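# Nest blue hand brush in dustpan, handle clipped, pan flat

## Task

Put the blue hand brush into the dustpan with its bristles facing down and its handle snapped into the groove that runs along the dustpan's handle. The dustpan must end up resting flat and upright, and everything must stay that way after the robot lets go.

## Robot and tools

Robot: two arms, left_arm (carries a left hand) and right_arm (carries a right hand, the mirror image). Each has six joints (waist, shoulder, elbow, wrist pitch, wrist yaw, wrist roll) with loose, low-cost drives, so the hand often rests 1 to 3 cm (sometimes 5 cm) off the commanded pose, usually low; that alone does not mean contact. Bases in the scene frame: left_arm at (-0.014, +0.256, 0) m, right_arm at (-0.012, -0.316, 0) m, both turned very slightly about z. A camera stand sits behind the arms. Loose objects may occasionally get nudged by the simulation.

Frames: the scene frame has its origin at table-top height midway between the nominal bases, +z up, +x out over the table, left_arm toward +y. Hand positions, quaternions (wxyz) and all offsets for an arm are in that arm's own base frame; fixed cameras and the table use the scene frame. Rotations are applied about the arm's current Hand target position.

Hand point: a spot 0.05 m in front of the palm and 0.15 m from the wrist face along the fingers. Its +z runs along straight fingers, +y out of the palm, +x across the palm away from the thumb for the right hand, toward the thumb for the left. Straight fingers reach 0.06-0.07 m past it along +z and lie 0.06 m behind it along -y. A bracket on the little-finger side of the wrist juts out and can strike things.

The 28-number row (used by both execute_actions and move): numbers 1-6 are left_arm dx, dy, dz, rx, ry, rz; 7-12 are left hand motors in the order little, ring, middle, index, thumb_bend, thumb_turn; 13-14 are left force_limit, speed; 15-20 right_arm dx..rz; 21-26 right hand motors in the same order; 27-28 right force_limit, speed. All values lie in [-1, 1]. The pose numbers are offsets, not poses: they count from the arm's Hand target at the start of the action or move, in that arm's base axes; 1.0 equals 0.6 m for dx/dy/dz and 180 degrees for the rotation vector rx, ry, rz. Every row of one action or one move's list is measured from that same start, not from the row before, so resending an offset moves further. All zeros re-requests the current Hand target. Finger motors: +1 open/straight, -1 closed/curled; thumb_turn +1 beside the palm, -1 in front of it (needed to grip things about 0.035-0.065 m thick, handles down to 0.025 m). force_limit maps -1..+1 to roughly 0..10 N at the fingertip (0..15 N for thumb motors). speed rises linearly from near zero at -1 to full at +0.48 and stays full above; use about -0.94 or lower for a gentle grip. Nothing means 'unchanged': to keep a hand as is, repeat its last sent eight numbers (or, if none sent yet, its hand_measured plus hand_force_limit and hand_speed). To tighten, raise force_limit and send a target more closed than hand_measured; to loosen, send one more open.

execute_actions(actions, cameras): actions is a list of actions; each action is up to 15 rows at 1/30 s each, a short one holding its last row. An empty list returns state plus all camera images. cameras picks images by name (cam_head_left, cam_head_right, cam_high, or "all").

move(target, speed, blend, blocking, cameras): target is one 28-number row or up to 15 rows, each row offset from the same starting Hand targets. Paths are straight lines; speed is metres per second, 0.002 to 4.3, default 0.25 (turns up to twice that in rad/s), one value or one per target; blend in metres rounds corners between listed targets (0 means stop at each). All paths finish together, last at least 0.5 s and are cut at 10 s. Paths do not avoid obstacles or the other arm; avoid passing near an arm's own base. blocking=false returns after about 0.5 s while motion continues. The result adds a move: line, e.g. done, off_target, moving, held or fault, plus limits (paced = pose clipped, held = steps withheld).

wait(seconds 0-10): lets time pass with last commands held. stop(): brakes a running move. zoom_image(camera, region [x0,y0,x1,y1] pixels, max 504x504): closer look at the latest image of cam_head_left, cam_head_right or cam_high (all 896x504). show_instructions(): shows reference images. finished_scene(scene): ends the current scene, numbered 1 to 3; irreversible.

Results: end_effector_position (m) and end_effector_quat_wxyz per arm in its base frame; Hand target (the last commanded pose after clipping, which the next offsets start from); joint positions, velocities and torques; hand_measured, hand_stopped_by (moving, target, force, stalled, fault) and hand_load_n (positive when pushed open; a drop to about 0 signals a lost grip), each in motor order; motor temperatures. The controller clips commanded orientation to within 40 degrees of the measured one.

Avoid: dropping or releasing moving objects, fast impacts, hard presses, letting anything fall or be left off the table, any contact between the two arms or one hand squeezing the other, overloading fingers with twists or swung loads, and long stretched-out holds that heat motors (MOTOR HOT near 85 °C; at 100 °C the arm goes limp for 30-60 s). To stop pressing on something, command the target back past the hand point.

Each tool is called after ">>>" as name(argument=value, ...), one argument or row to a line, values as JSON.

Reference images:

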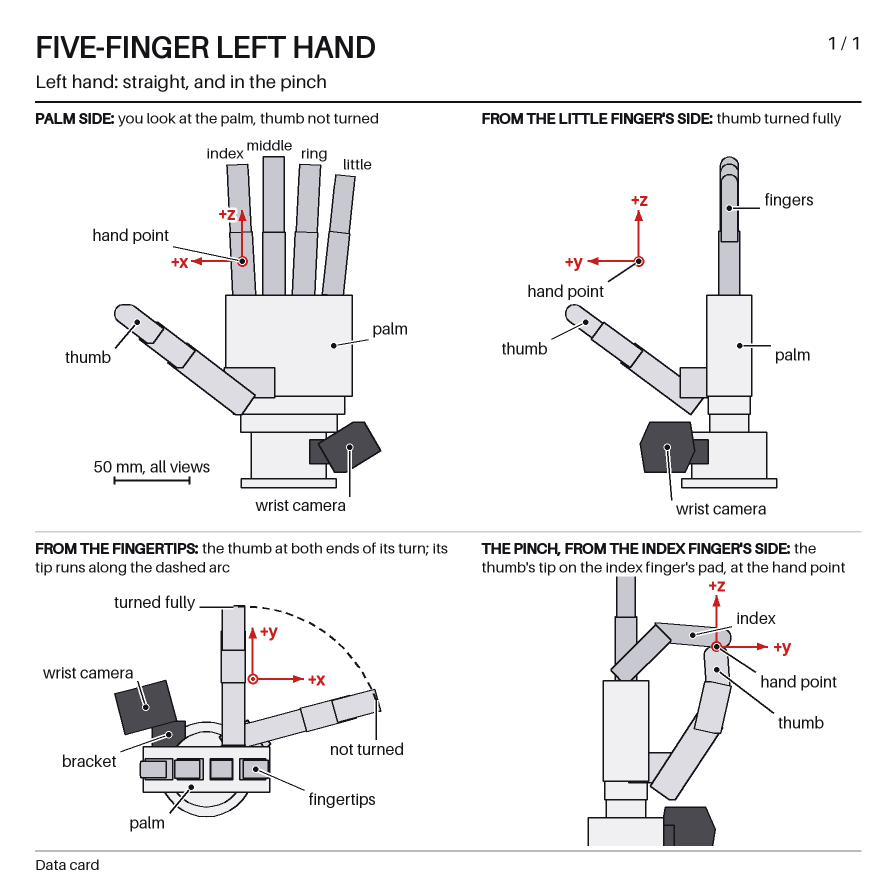

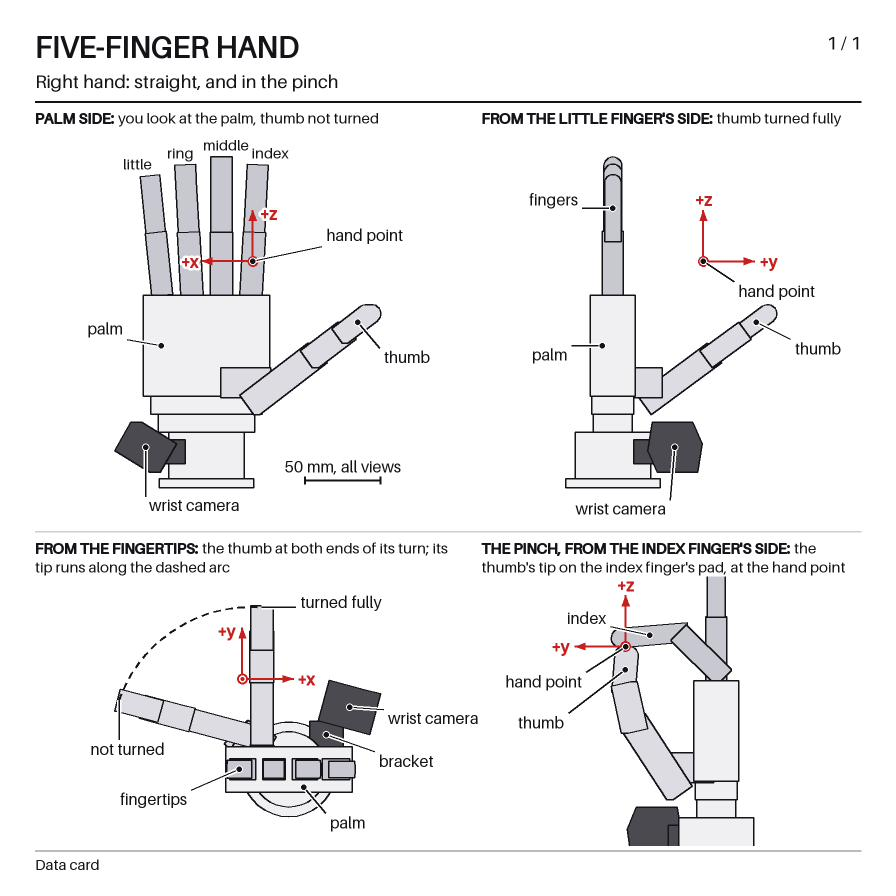

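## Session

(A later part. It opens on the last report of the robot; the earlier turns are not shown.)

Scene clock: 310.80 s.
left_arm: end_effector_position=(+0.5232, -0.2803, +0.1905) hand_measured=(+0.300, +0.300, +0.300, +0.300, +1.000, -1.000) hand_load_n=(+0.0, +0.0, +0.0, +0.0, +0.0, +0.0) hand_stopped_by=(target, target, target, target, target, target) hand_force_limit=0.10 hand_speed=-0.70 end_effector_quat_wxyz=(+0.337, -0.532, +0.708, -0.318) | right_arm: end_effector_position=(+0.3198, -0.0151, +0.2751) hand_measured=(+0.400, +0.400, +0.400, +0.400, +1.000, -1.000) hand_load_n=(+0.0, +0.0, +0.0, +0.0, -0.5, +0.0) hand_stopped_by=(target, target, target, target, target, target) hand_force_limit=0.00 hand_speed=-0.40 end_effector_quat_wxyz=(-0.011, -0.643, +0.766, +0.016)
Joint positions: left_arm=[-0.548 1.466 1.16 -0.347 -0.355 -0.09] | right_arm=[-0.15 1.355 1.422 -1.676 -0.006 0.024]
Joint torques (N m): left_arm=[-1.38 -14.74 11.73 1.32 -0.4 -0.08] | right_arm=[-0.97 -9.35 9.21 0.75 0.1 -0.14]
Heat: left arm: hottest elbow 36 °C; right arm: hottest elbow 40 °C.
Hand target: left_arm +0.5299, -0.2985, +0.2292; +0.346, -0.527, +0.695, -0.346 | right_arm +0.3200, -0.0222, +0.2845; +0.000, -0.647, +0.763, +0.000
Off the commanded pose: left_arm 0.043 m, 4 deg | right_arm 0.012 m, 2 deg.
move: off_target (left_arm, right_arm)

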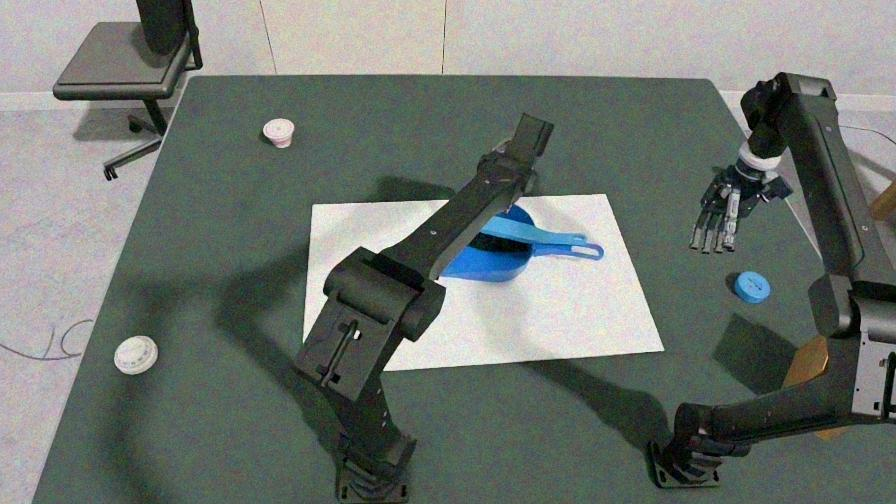

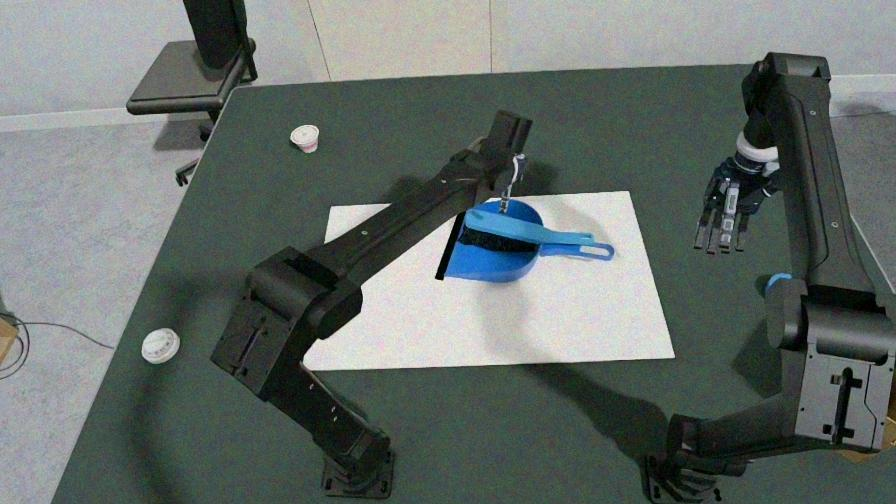

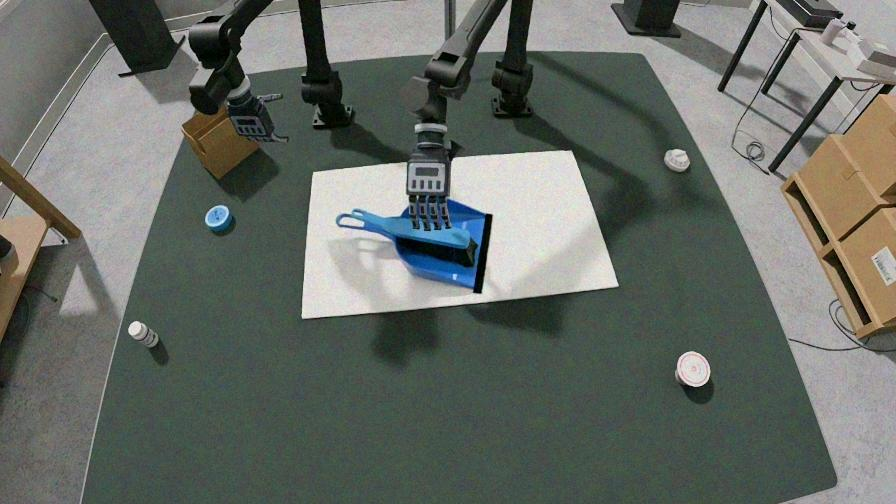

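>>> move(
  target=[-0.133,0.63,0.085,0.0318,0.3240,0.0226,-1,-1,-1,-1,1,-1,0.1,-0.2,0,0,0,0,0,0,-1,-1,-1,-1,1,-1,0.1,-0.2],
  speed=0.3,
  cameras=["all"],
)

>>> zoom_image(
  camera="cam_high",
  region=[330, 180, 510, 310],
)

>>> zoom_image(
  camera="cam_head_left",
  region=[420, 180, 620, 300],
)

Scene clock: 339.07 s.
left_arm: end_effector_position=(+0.4412, +0.0701, +0.2646) hand_measured=(-1.000, -1.000, -1.000, -1.000, +1.000, -1.000) hand_load_n=(+0.0, +0.0, +0.0, +0.0, +0.0, +0.0) hand_stopped_by=(target, target, target, target, target, target) hand_force_limit=0.10 hand_speed=-0.20 end_effector_quat_wxyz=(-0.016, -0.641, +0.767, +0.002) | right_arm: end_effector_position=(+0.3198, -0.0151, +0.2751) hand_measured=(-1.000, -1.000, -1.000, -1.000, +1.000, -1.000) hand_load_n=(+0.0, +0.0, +0.0, +0.5, +0.0, +0.0) hand_stopped_by=(target, target, target, target, target, target) hand_force_limit=0.10 hand_speed=-0.20 end_effector_quat_wxyz=(-0.011, -0.643, +0.766, +0.016)
Joint positions: left_arm=[0.181 1.71 1.8 -1.691 0.012 0.36] | right_arm=[-0.15 1.355 1.422 -1.676 -0.006 0.024]
Joint torques (N m): left_arm=[-0.32 -15.79 10.61 -0.17 -0.23 0.27] | right_arm=[-1.14 -9.7 9.17 0.76 0.08 -0.1]
Motor temperatures (°C): left_arm=[25 33 41 25 25 28] | right_arm=[27 32 38 27 25 24]
Heat: left arm: hottest elbow 41 °C; right arm: hottest elbow 38 °C.
Hand target: left_arm +0.4501, +0.0795, +0.2802; +0.000, -0.635, +0.773, +0.000 | right_arm +0.3200, -0.0222, +0.2845; +0.000, -0.647, +0.763, +0.000
Off the commanded pose: left_arm 0.020 m, 2 deg | right_arm 0.012 m, 2 deg.
joint sent to its limit (left arm) — joint 4 (wrist pitch), lower limit. The joint targets are off in position, not in orientation.
move: off_target (left_arm, right_arm)

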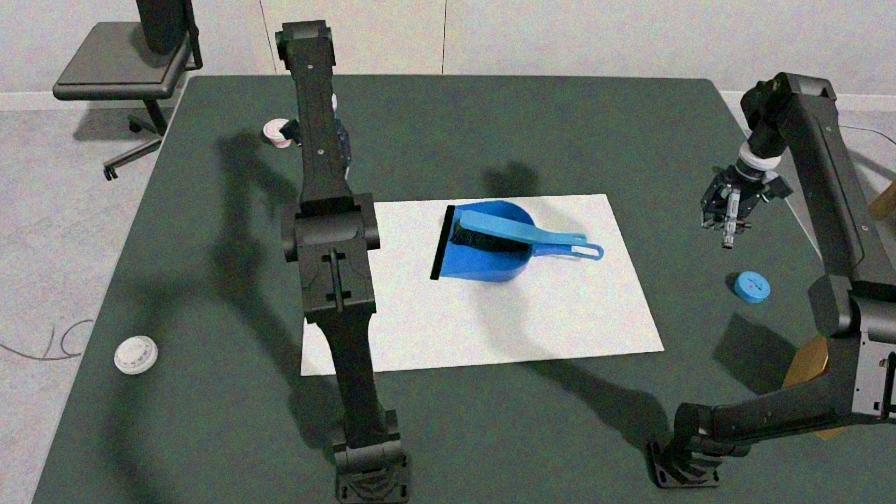

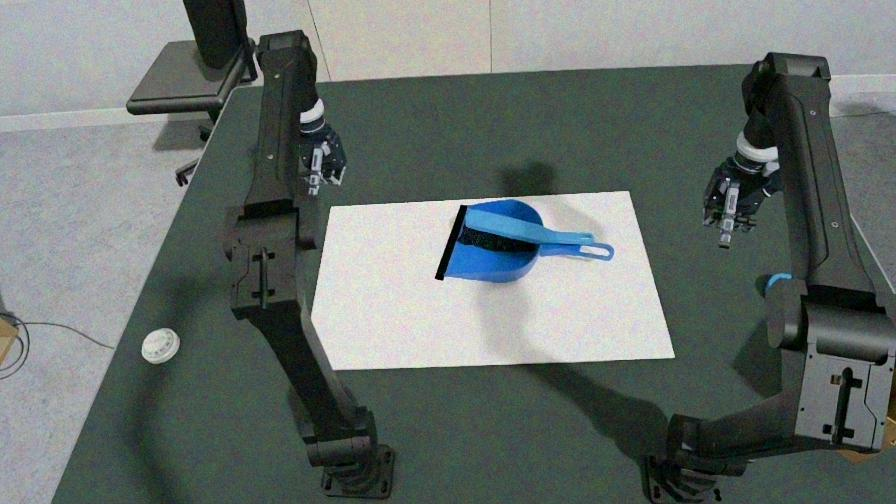

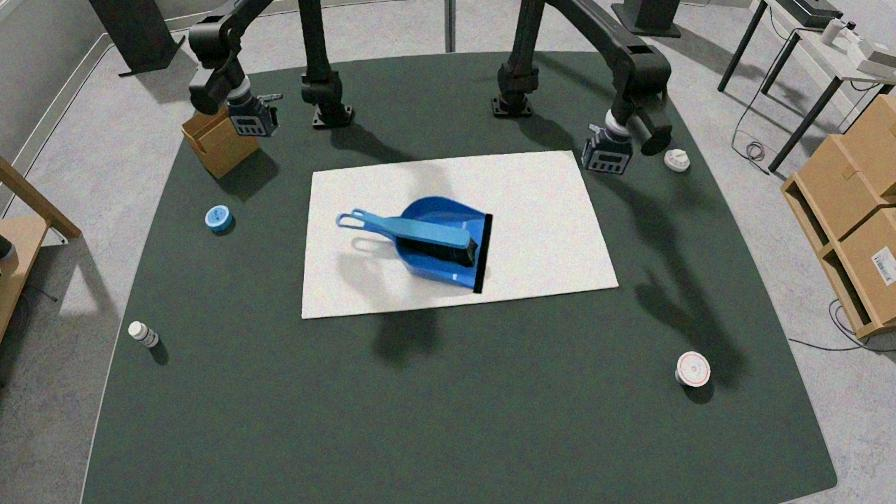

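Scaled by 2.800 from the camera's 896x504 image, which has a finer 1280x720 frame.

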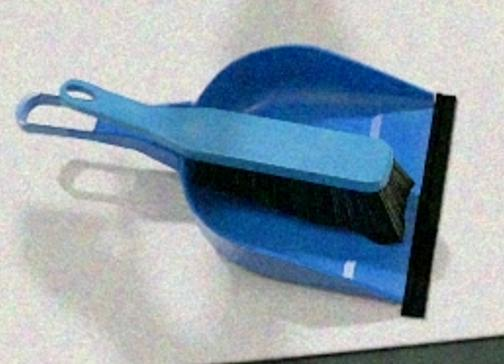

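Scaled by 2.520 from the camera's 896x504 image, which has a finer 1280x720 frame.

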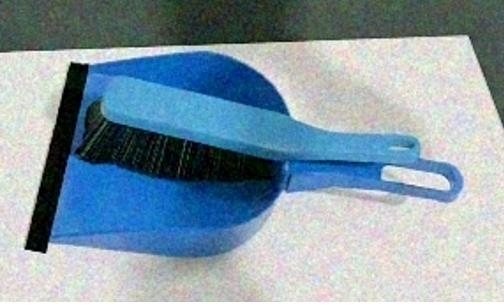

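>>> move(
  target=[0.1307,-0.6325,-0.085,-0.0318,-0.3240,-0.017,0.4,0.4,0.4,0.4,1,-1,0.1,-0.2,0,0,0,0,0,0,-1,-1,-1,-1,1,-1,0.1,-0.2],
  speed=0.3,
)

>>> move(
  target=[0,0,-0.14,0,0,0,0.4,0.4,0.4,0.4,1,-1,0.1,-0.2,0,0,0,0,0,0,-1,-1,-1,-1,1,-1,0.1,-0.2],
  speed=0.1,
  cameras=["all"],
)

>>> zoom_image(
  camera="cam_high",
  region=[330, 180, 510, 310],
)

>>> zoom_image(
  camera="cam_head_right",
  region=[420, 170, 620, 290],
)

Scene clock: 353.37 s.
left_arm: end_effector_position=(+0.5179, -0.2955, +0.2186) hand_measured=(+0.400, +0.400, +0.400, +0.400, +1.000, -1.000) hand_load_n=(+0.0, +0.0, +0.0, +0.0, +0.0, +0.0) hand_stopped_by=(target, target, target, target, target, target) hand_force_limit=0.10 hand_speed=-0.20 end_effector_quat_wxyz=(+0.337, -0.530, +0.704, -0.330) | right_arm: end_effector_position=(+0.3198, -0.0151, +0.2751) hand_measured=(-1.000, -1.000, -1.000, -1.000, +1.000, -1.000) hand_load_n=(+0.0, +0.0, +0.0, +0.0, +0.0, +0.0) hand_stopped_by=(target, target, target, target, target, target) hand_force_limit=0.10 hand_speed=-0.20 end_effector_quat_wxyz=(-0.011, -0.643, +0.766, +0.016)
Joint positions: left_arm=[-0.577 1.446 1.206 -0.398 -0.369 -0.11] | right_arm=[-0.15 1.355 1.422 -1.676 -0.006 0.024]
Joint torques (N m): left_arm=[-0.79 -12.57 8.54 3.12 -0.44 -0.05] | right_arm=[-0.91 -9.82 9.07 0.84 0.1 -0.11]
Heat: left arm: hottest elbow 41 °C; right arm: hottest elbow 38 °C.
Hand target: left_arm +0.5285, -0.3000, +0.2292; +0.346, -0.534, +0.690, -0.346 | right_arm +0.3200, -0.0222, +0.2845; +0.000, -0.647, +0.763, +0.000
Off the commanded pose: left_arm 0.016 m, 3 deg | right_arm 0.012 m, 2 deg.
move: off_target (left_arm, right_arm)

Scene clock: 355.27 s.
left_arm: end_effector_position=(+0.5208, -0.2898, +0.1344) hand_measured=(+0.400, +0.400, +0.400, +0.400, +1.000, -1.000) hand_load_n=(+0.0, +0.0, +0.0, +0.0, +0.0, +0.0) hand_stopped_by=(target, target, target, target, target, target) hand_force_limit=0.10 hand_speed=-0.20 end_effector_quat_wxyz=(+0.339, -0.534, +0.702, -0.327) | right_arm: end_effector_position=(+0.3198, -0.0151, +0.2751) hand_measured=(-1.000, -1.000, -1.000, -1.000, +1.000, -1.000) hand_load_n=(+0.0, +0.0, +0.0, +0.0, +0.0, +0.0) hand_stopped_by=(target, target, target, target, target, target) hand_force_limit=0.10 hand_speed=-0.20 end_effector_quat_wxyz=(-0.011, -0.643, +0.766, +0.016)
Joint positions: left_arm=[-0.566 1.524 1.057 -0.172 -0.369 -0.11] | right_arm=[-0.15 1.355 1.422 -1.676 -0.006 0.024]
Joint torques (N m): left_arm=[-0.32 -13.16 7.95 3.11 -0.44 -0.05] | right_arm=[-1.08 -9.7 9.21 0.79 0.09 -0.12]
Heat: left arm: hottest elbow 41 °C; right arm: hottest elbow 38 °C.
Hand target: left_arm +0.5285, -0.3000, +0.1452; +0.346, -0.534, +0.690, -0.346 | right_arm +0.3200, -0.0222, +0.2845; +0.000, -0.647, +0.763, +0.000
Off the commanded pose: left_arm 0.017 m, 3 deg | right_arm 0.012 m, 2 deg.
move: off_target (left_arm, right_arm)

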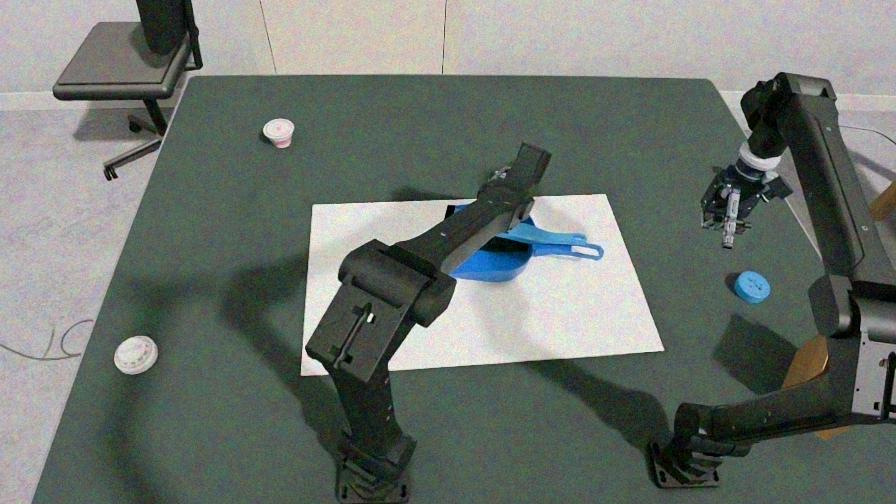

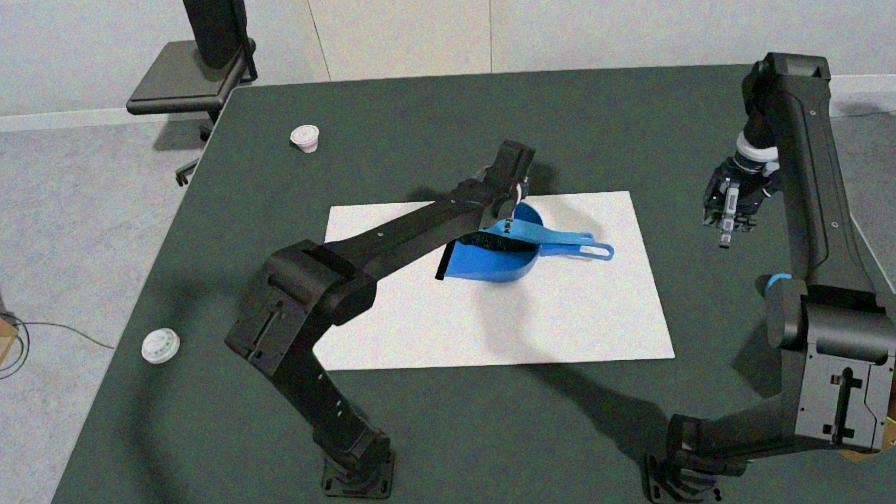

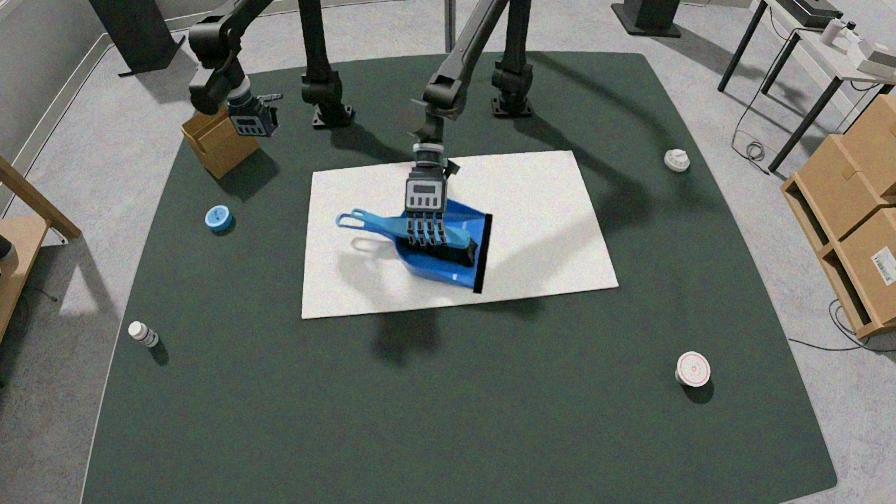

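Scaled by 2.800 from the camera's 896x504 image, which has a finer 1280x720 frame.

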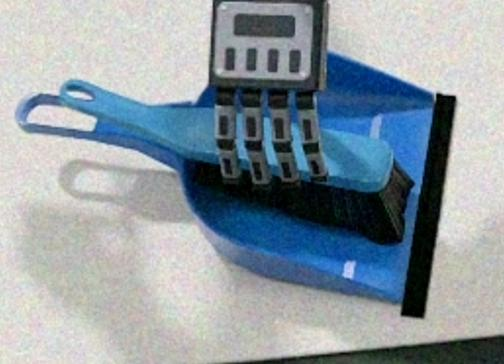

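Scaled by 2.520 from the camera's 896x504 image, which has a finer 1280x720 frame.

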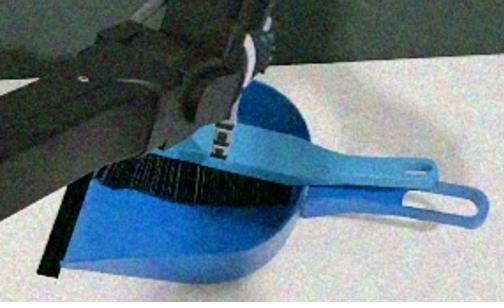

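>>> move(
  target=[0,0,-0.085,0,0,0,0.4,0.4,0.4,0.4,1,-1,0.1,-0.2,0,0,0,0,0,0,-1,-1,-1,-1,1,-1,0.1,-0.2],
  speed=0.08,
  cameras=["all"],
)

>>> zoom_image(
  camera="cam_high",
  region=[330, 180, 510, 310],
)

>>> zoom_image(
  camera="cam_head_right",
  region=[420, 170, 620, 290],
)

Scene clock: 359.87 s.
left_arm: end_effector_position=(+0.5211, -0.2889, +0.0844) hand_measured=(+0.400, +0.400, +0.400, +0.400, +1.000, -1.000) hand_load_n=(+0.0, +0.0, +0.0, -0.5, +0.0, +0.0) hand_stopped_by=(target, target, target, target, target, target) hand_force_limit=0.10 hand_speed=-0.20 end_effector_quat_wxyz=(+0.339, -0.535, +0.701, -0.328) | right_arm: end_effector_position=(+0.3198, -0.0151, +0.2751) hand_measured=(-1.000, -1.000, -1.000, -1.000, +1.000, -1.000) hand_load_n=(+0.0, +0.0, +0.0, +0.0, +0.0, +0.0) hand_stopped_by=(target, target, target, target, target, target) hand_force_limit=0.10 hand_speed=-0.20 end_effector_quat_wxyz=(-0.011, -0.643, +0.766, +0.016)
Joint positions: left_arm=[-0.565 1.595 0.988 -0.031 -0.369 -0.11] | right_arm=[-0.15 1.355 1.422 -1.676 -0.006 0.024]
Joint torques (N m): left_arm=[-0.38 -13.45 7.36 3.11 -0.43 -0.05] | right_arm=[-0.97 -9.58 9.22 0.76 0.09 -0.13]
Heat: left arm: hottest elbow 40 °C; right arm: hottest elbow 38 °C.
Hand target: left_arm +0.5285, -0.3000, +0.0942; +0.346, -0.534, +0.690, -0.346 | right_arm +0.3200, -0.0222, +0.2845; +0.000, -0.647, +0.763, +0.000
Off the commanded pose: left_arm 0.017 m, 3 deg | right_arm 0.012 m, 2 deg.
move: off_target (left_arm, right_arm)

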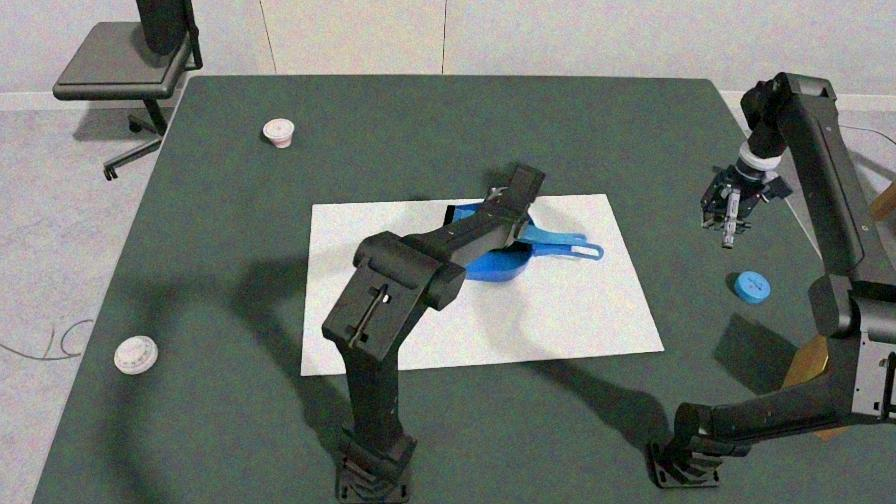

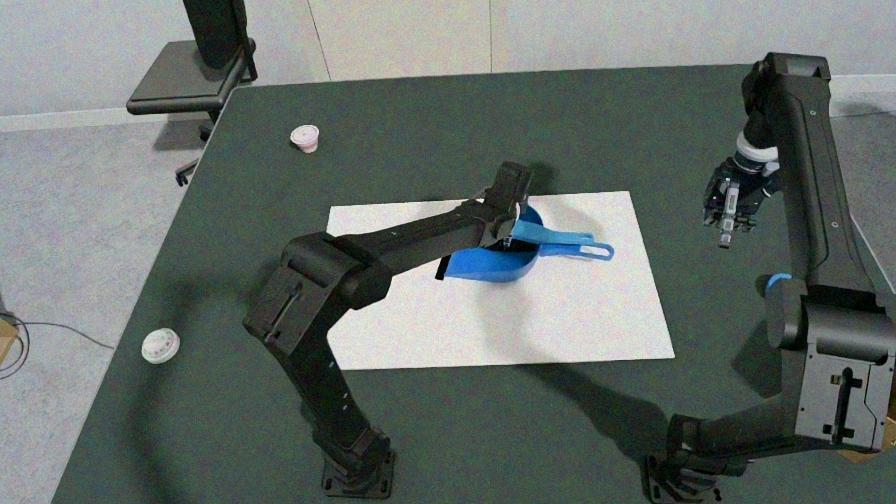

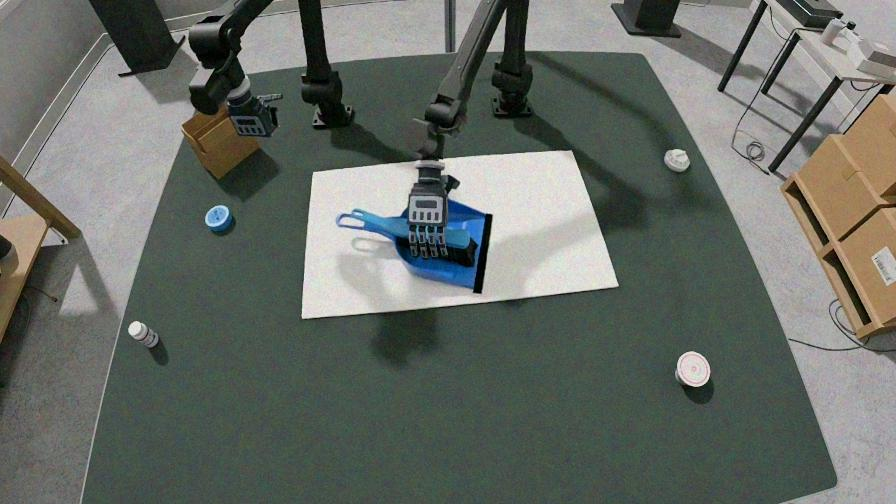

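Scaled by 2.800 from the camera's 896x504 image, which has a finer 1280x720 frame.

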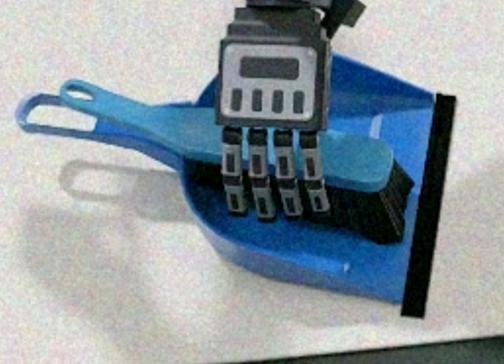

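Scaled by 2.520 from the camera's 896x504 image, which has a finer 1280x720 frame.

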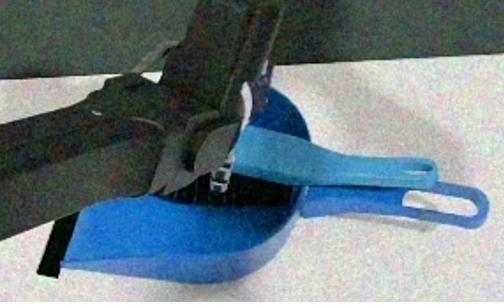

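>>> execute_actions(
  actions=[
    [[0,0,0,0,0,0,0.25,0.15,-0.4,-0.4,0.1,-1,-0.5,-0.85,0,0,0,0,0,0,-1,-1,-1,-1,1,-1,0.1,-0.2]],
    [[0,0,0,0,0,0,0.25,0.15,-0.4,-0.4,0.1,-1,-0.5,-0.85,0,0,0,0,0,0,-1,-1,-1,-1,1,-1,0.1,-0.2]],
    [[0,0,0,0,0,0,0.25,0.15,-0.4,-0.4,0.1,-1,-0.5,-0.85,0,0,0,0,0,0,-1,-1,-1,-1,1,-1,0.1,-0.2]],
    [[0,0,0,0,0,0,0.25,0.15,-0.4,-0.4,0.1,-1,-0.5,-0.85,0,0,0,0,0,0,-1,-1,-1,-1,1,-1,0.1,-0.2]],
    [[0,0,0,0,0,0,0.25,0.15,-0.4,-0.4,0.1,-1,-0.5,-0.85,0,0,0,0,0,0,-1,-1,-1,-1,1,-1,0.1,-0.2]],
    [[0,0,0,0,0,0,0.25,0.15,-0.4,-0.4,0.1,-1,-0.5,-0.85,0,0,0,0,0,0,-1,-1,-1,-1,1,-1,0.1,-0.2]],
    [[0,0,0,0,0,0,0.25,0.15,-0.4,-0.4,0.1,-1,-0.5,-0.85,0,0,0,0,0,0,-1,-1,-1,-1,1,-1,0.1,-0.2]],
    [[0,0,0,0,0,0,0.25,0.1,-0.45,-0.5,0.0,-1,0.1,-0.9,0,0,0,0,0,0,-1,-1,-1,-1,1,-1,0.1,-0.2]],
    [[0,0,0,0,0,0,0.25,0.1,-0.45,-0.5,0.0,-1,0.1,-0.9,0,0,0,0,0,0,-1,-1,-1,-1,1,-1,0.1,-0.2]],
  ],
  cameras=["all"],
)

>>> zoom_image(
  camera="cam_high",
  region=[330, 180, 510, 310],
)

>>> zoom_image(
  camera="cam_head_left",
  region=[420, 170, 620, 290],
)

Scene clock: 368.07 s.
left_arm: end_effector_position=(+0.5207, -0.2894, +0.0843) hand_measured=(+0.250, +0.100, -0.030, -0.074, +0.788, -1.000) hand_load_n=(+0.0, +0.0, +6.5, +5.5, +12.5, +3.0) hand_stopped_by=(target, target, force, force, force, target) hand_force_limit=0.10 hand_speed=-0.90 end_effector_quat_wxyz=(+0.340, -0.533, +0.703, -0.327) | right_arm: end_effector_position=(+0.3198, -0.0151, +0.2751) hand_measured=(-1.000, -1.000, -1.000, -1.000, +1.000, -1.000) hand_load_n=(+0.0, +0.0, +0.0, +0.0, +0.0, +0.0) hand_stopped_by=(target, target, target, target, target, target) hand_force_limit=0.10 hand_speed=-0.20 end_effector_quat_wxyz=(-0.011, -0.643, +0.766, +0.016)
Joint positions: left_arm=[-0.566 1.595 0.988 -0.031 -0.369 -0.105] | right_arm=[-0.15 1.355 1.422 -1.676 -0.006 0.024]
Joint torques (N m): left_arm=[-0.26 -13.51 7.36 3.1 -0.43 -0.04] | right_arm=[-0.91 -9.64 9.18 0.77 0.09 -0.11]
Heat: left arm: hottest elbow 39 °C; right arm: hottest elbow 38 °C.
Hand target: left_arm +0.5285, -0.3000, +0.0942; +0.346, -0.534, +0.690, -0.346 | right_arm +0.3200, -0.0222, +0.2845; +0.000, -0.647, +0.763, +0.000
Off the commanded pose: left_arm 0.016 m, 3 deg | right_arm 0.012 m, 2 deg.
Step readings (end_effector_position of left_arm | right_arm):
0: (+0.5211, -0.2889, +0.0844) | (+0.3198, -0.0151, +0.2751)
1: (+0.5211, -0.2889, +0.0844) | (+0.3198, -0.0151, +0.2751)
2: (+0.5211, -0.2889, +0.0844) | (+0.3198, -0.0151, +0.2751)
4: (+0.5211, -0.2889, +0.0844) | (+0.3198, -0.0151, +0.2751)
8: (+0.5211, -0.2889, +0.0844) | (+0.3198, -0.0151, +0.2751)
15: (+0.5211, -0.2889, +0.0844) | (+0.3198, -0.0151, +0.2751)
16: (+0.5211, -0.2889, +0.0844) | (+0.3198, -0.0151, +0.2751)
17: (+0.5211, -0.2889, +0.0844) | (+0.3198, -0.0151, +0.2751)
19: (+0.5211, -0.2889, +0.0844) | (+0.3198, -0.0151, +0.2751)
23: (+0.5211, -0.2889, +0.0844) | (+0.3198, -0.0151, +0.2751)
30: (+0.5211, -0.2889, +0.0844) | (+0.3198, -0.0151, +0.2751)
31: (+0.5211, -0.2889, +0.0844) | (+0.3198, -0.0151, +0.2751)
32: (+0.5211, -0.2889, +0.0844) | (+0.3198, -0.0151, +0.2751)
34: (+0.5211, -0.2889, +0.0844) | (+0.3198, -0.0151, +0.2751)
38: (+0.5211, -0.2889, +0.0844) | (+0.3198, -0.0151, +0.2751)
45: (+0.5211, -0.2889, +0.0844) | (+0.3198, -0.0151, +0.2751)
46: (+0.5211, -0.2889, +0.0844) | (+0.3198, -0.0151, +0.2751)
47: (+0.5211, -0.2889, +0.0844) | (+0.3198, -0.0151, +0.2751)
49: (+0.5211, -0.2889, +0.0844) | (+0.3198, -0.0151, +0.2751)
53: (+0.5211, -0.2889, +0.0844) | (+0.3198, -0.0151, +0.2751)
60: (+0.5211, -0.2889, +0.0844) | (+0.3198, -0.0151, +0.2751)
61: (+0.5211, -0.2889, +0.0844) | (+0.3198, -0.0151, +0.2751)
62: (+0.5211, -0.2889, +0.0844) | (+0.3198, -0.0151, +0.2751)
64: (+0.5211, -0.2889, +0.0844) | (+0.3198, -0.0151, +0.2751)
68: (+0.5211, -0.2889, +0.0844) | (+0.3198, -0.0151, +0.2751)
75: (+0.5211, -0.2889, +0.0844) | (+0.3198, -0.0151, +0.2751)
76: (+0.5211, -0.2889, +0.0844) | (+0.3198, -0.0151, +0.2751)
77: (+0.5211, -0.2889, +0.0844) | (+0.3198, -0.0151, +0.2751)
79: (+0.5211, -0.2889, +0.0844) | (+0.3198, -0.0151, +0.2751)
83: (+0.5211, -0.2889, +0.0844) | (+0.3198, -0.0151, +0.2751)
90: (+0.5211, -0.2889, +0.0844) | (+0.3198, -0.0151, +0.2751)
91: (+0.5211, -0.2889, +0.0844) | (+0.3198, -0.0151, +0.2751)
92: (+0.5211, -0.2889, +0.0844) | (+0.3198, -0.0151, +0.2751)
94: (+0.5211, -0.2889, +0.0844) | (+0.3198, -0.0151, +0.2751)
98: (+0.5211, -0.2889, +0.0844) | (+0.3198, -0.0151, +0.2751)
105: (+0.5211, -0.2889, +0.0844) | (+0.3198, -0.0151, +0.2751)
106: (+0.5211, -0.2889, +0.0844) | (+0.3198, -0.0151, +0.2751)
107: (+0.5211, -0.2889, +0.0844) | (+0.3198, -0.0151, +0.2751)
109: (+0.5211, -0.2889, +0.0844) | (+0.3198, -0.0151, +0.2751)
113: (+0.5207, -0.2894, +0.0843) | (+0.3198, -0.0151, +0.2751)
120: (+0.5207, -0.2894, +0.0843) | (+0.3198, -0.0151, +0.2751)
121: (+0.5207, -0.2894, +0.0843) | (+0.3198, -0.0151, +0.2751)
122: (+0.5207, -0.2894, +0.0843) | (+0.3198, -0.0151, +0.2751)
124: (+0.5207, -0.2894, +0.0843) | (+0.3198, -0.0151, +0.2751)
128: (+0.5207, -0.2894, +0.0843) | (+0.3198, -0.0151, +0.2751)
135: (+0.5207, -0.2894, +0.0843) | (+0.3198, -0.0151, +0.2751)

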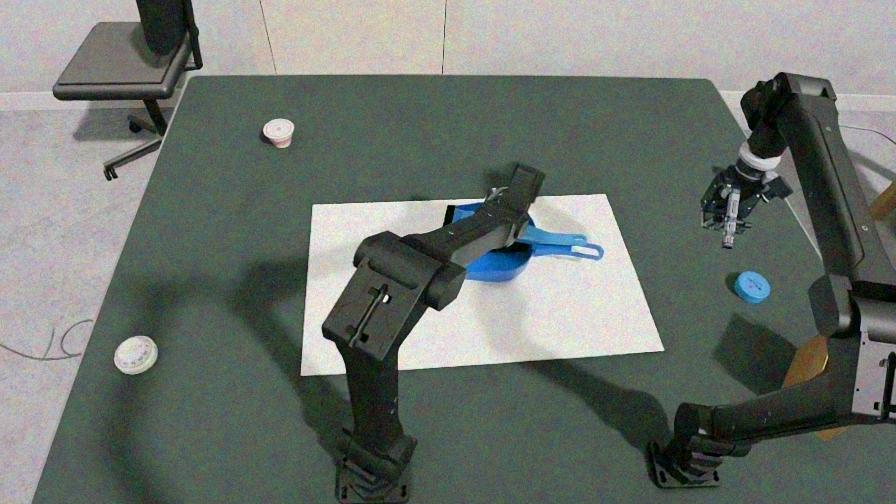

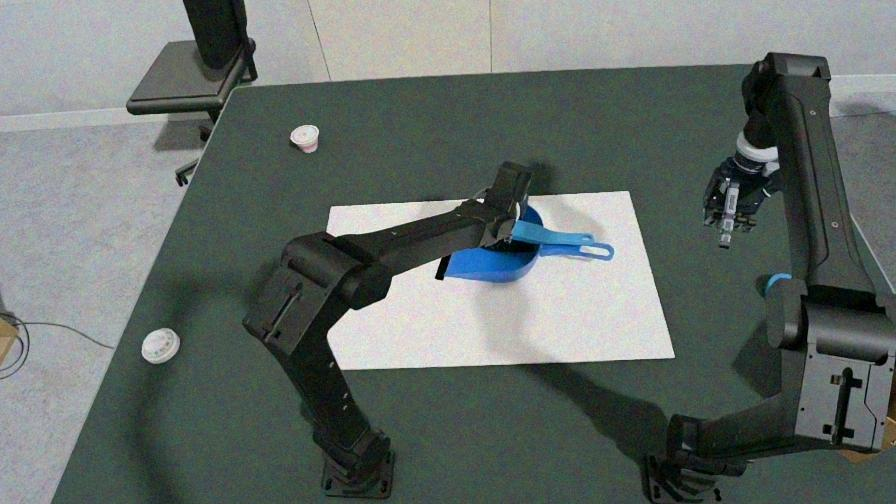

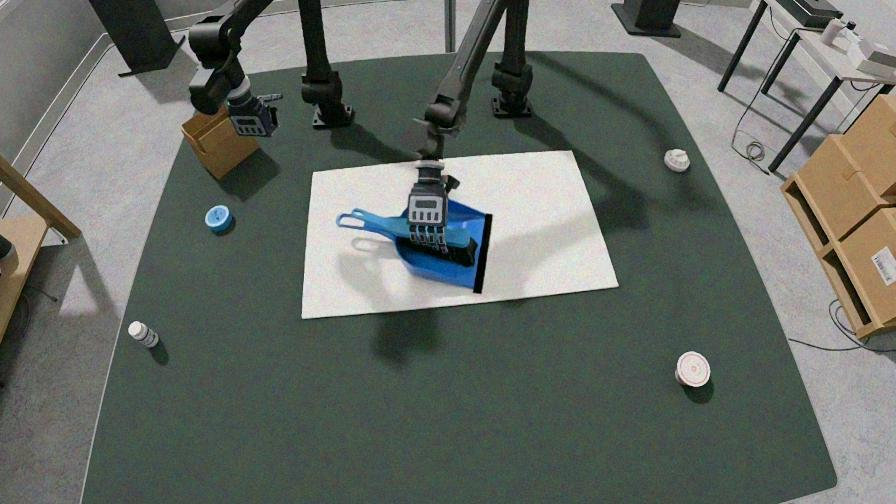

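Scaled by 2.800 from the camera's 896x504 image, which has a finer 1280x720 frame.

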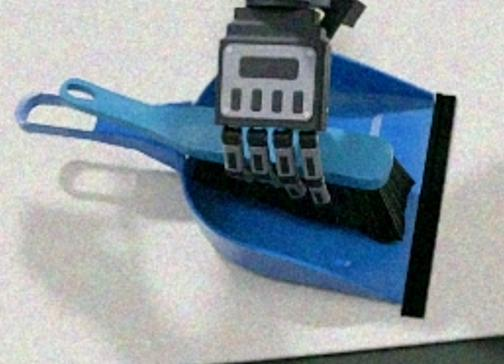

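Scaled by 2.520 from the camera's 896x504 image, which has a finer 1280x720 frame.

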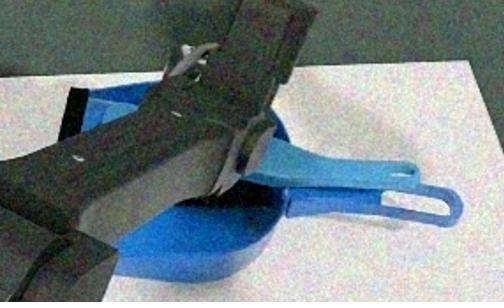

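>>> move(
  target=[
    [0,0,0.06,0,0,0,0.25,0.1,-0.45,-0.5,0.0,-1,0.1,-0.9,0,0,0,0,0,0,-1,-1,-1,-1,1,-1,0.1,-0.2],
    [-0.017,-0.008,0.06,0.0322,0.0278,0.0183,0.25,0.1,-0.45,-0.5,0.0,-1,0.1,-0.9,0,0,0,0,0,0,-1,-1,-1,-1,1,-1,0.1,-0.2],
  ],
  speed=0.05,
  cameras=["all"],
)

>>> zoom_image(
  camera="cam_high",
  region=[330, 180, 510, 310],
)

>>> zoom_image(
  camera="cam_head_left",
  region=[420, 170, 620, 290],
)

>>> zoom_image(
  camera="cam_head_right",
  region=[420, 170, 620, 290],
)

Scene clock: 384.53 s.
left_arm: end_effector_position=(+0.5035, -0.2842, +0.1015) hand_measured=(+0.250, +0.100, -0.030, -0.074, +0.788, -1.000) hand_load_n=(+0.0, +0.0, +6.5, +5.0, +12.5, +3.0) hand_stopped_by=(target, target, force, force, force, target) hand_force_limit=0.10 hand_speed=-0.90 end_effector_quat_wxyz=(+0.343, -0.551, +0.717, -0.254) | right_arm: end_effector_position=(+0.3198, -0.0151, +0.2751) hand_measured=(-1.000, -1.000, -1.000, -1.000, +1.000, -1.000) hand_load_n=(+0.0, +0.0, +0.0, +0.0, +0.0, +0.0) hand_stopped_by=(target, target, target, target, target, target) hand_force_limit=0.10 hand_speed=-0.20 end_effector_quat_wxyz=(-0.011, -0.643, +0.766, +0.016)
Joint positions: left_arm=[-0.603 1.576 1.086 -0.303 -0.465 -0.148] | right_arm=[-0.15 1.355 1.422 -1.676 -0.006 0.024]
Joint torques (N m): left_arm=[-1.73 -13.92 11.41 1.24 -0.68 -0.07] | right_arm=[-0.73 -9.76 9.16 0.8 0.07 -0.13]
Heat: left arm: hottest elbow 38 °C; right arm: hottest elbow 38 °C.
Hand target: left_arm +0.5183, -0.3048, +0.1302; +0.352, -0.550, +0.705, -0.277 | right_arm +0.3200, -0.0222, +0.2845; +0.000, -0.647, +0.763, +0.000
Off the commanded pose: left_arm 0.038 m, 3 deg | right_arm 0.012 m, 2 deg.
move: off_target (left_arm, right_arm)

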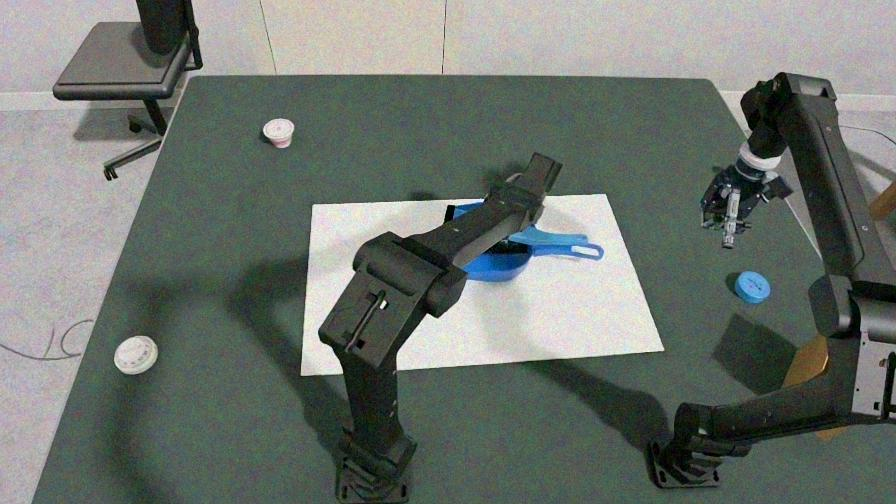

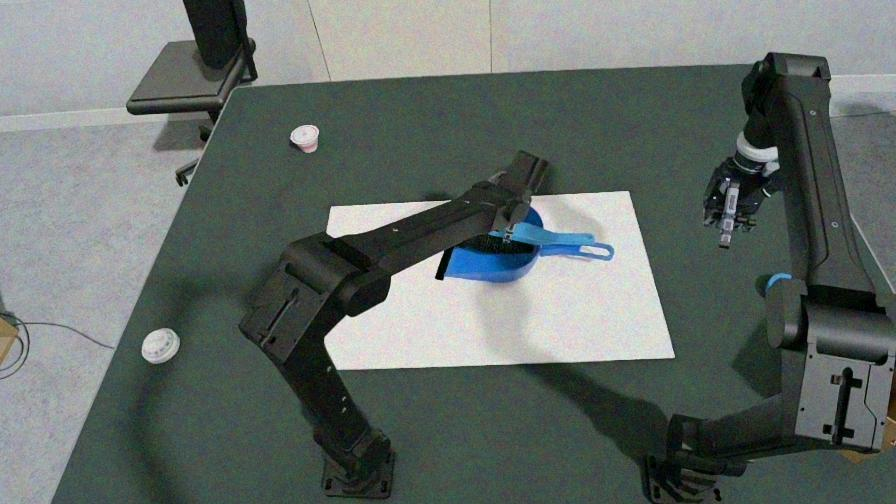

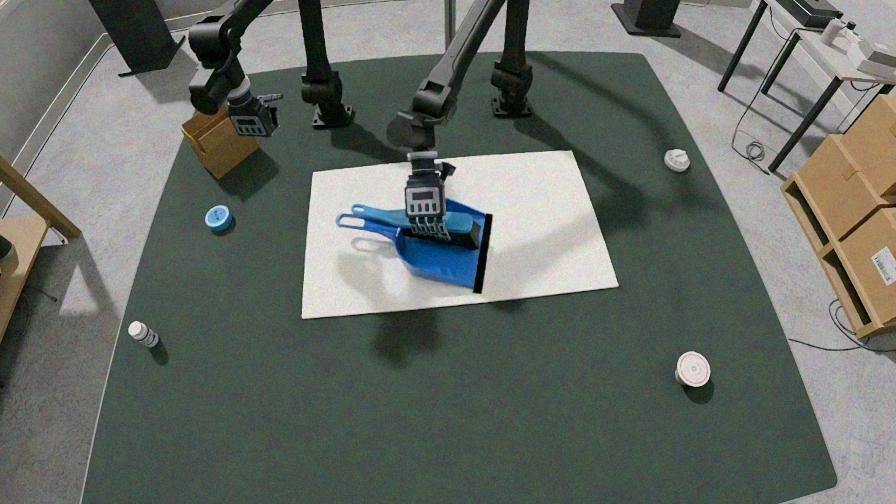

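Scaled by 2.800 from the camera's 896x504 image, which has a finer 1280x720 frame.

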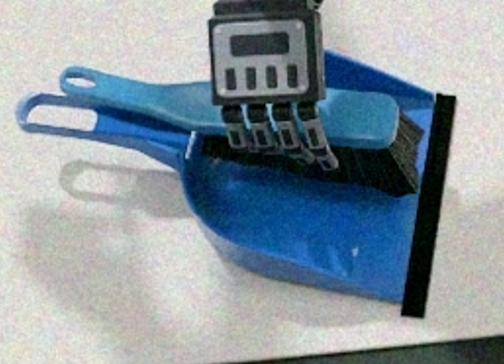

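Scaled by 2.520 from the camera's 896x504 image, which has a finer 1280x720 frame.

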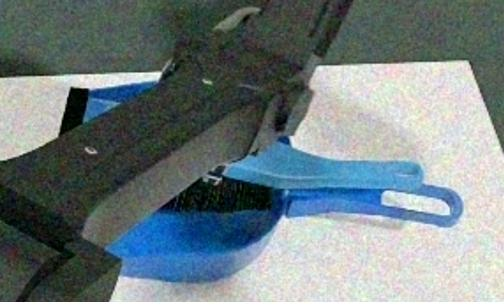

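Scaled by 2.520 from the camera's 896x504 image, which has a finer 1280x720 frame.

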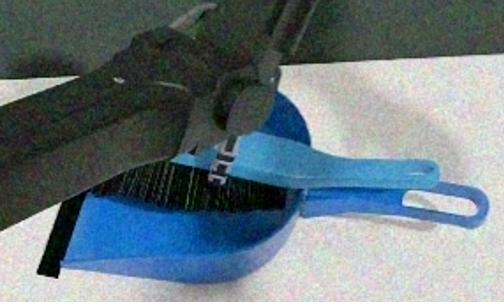

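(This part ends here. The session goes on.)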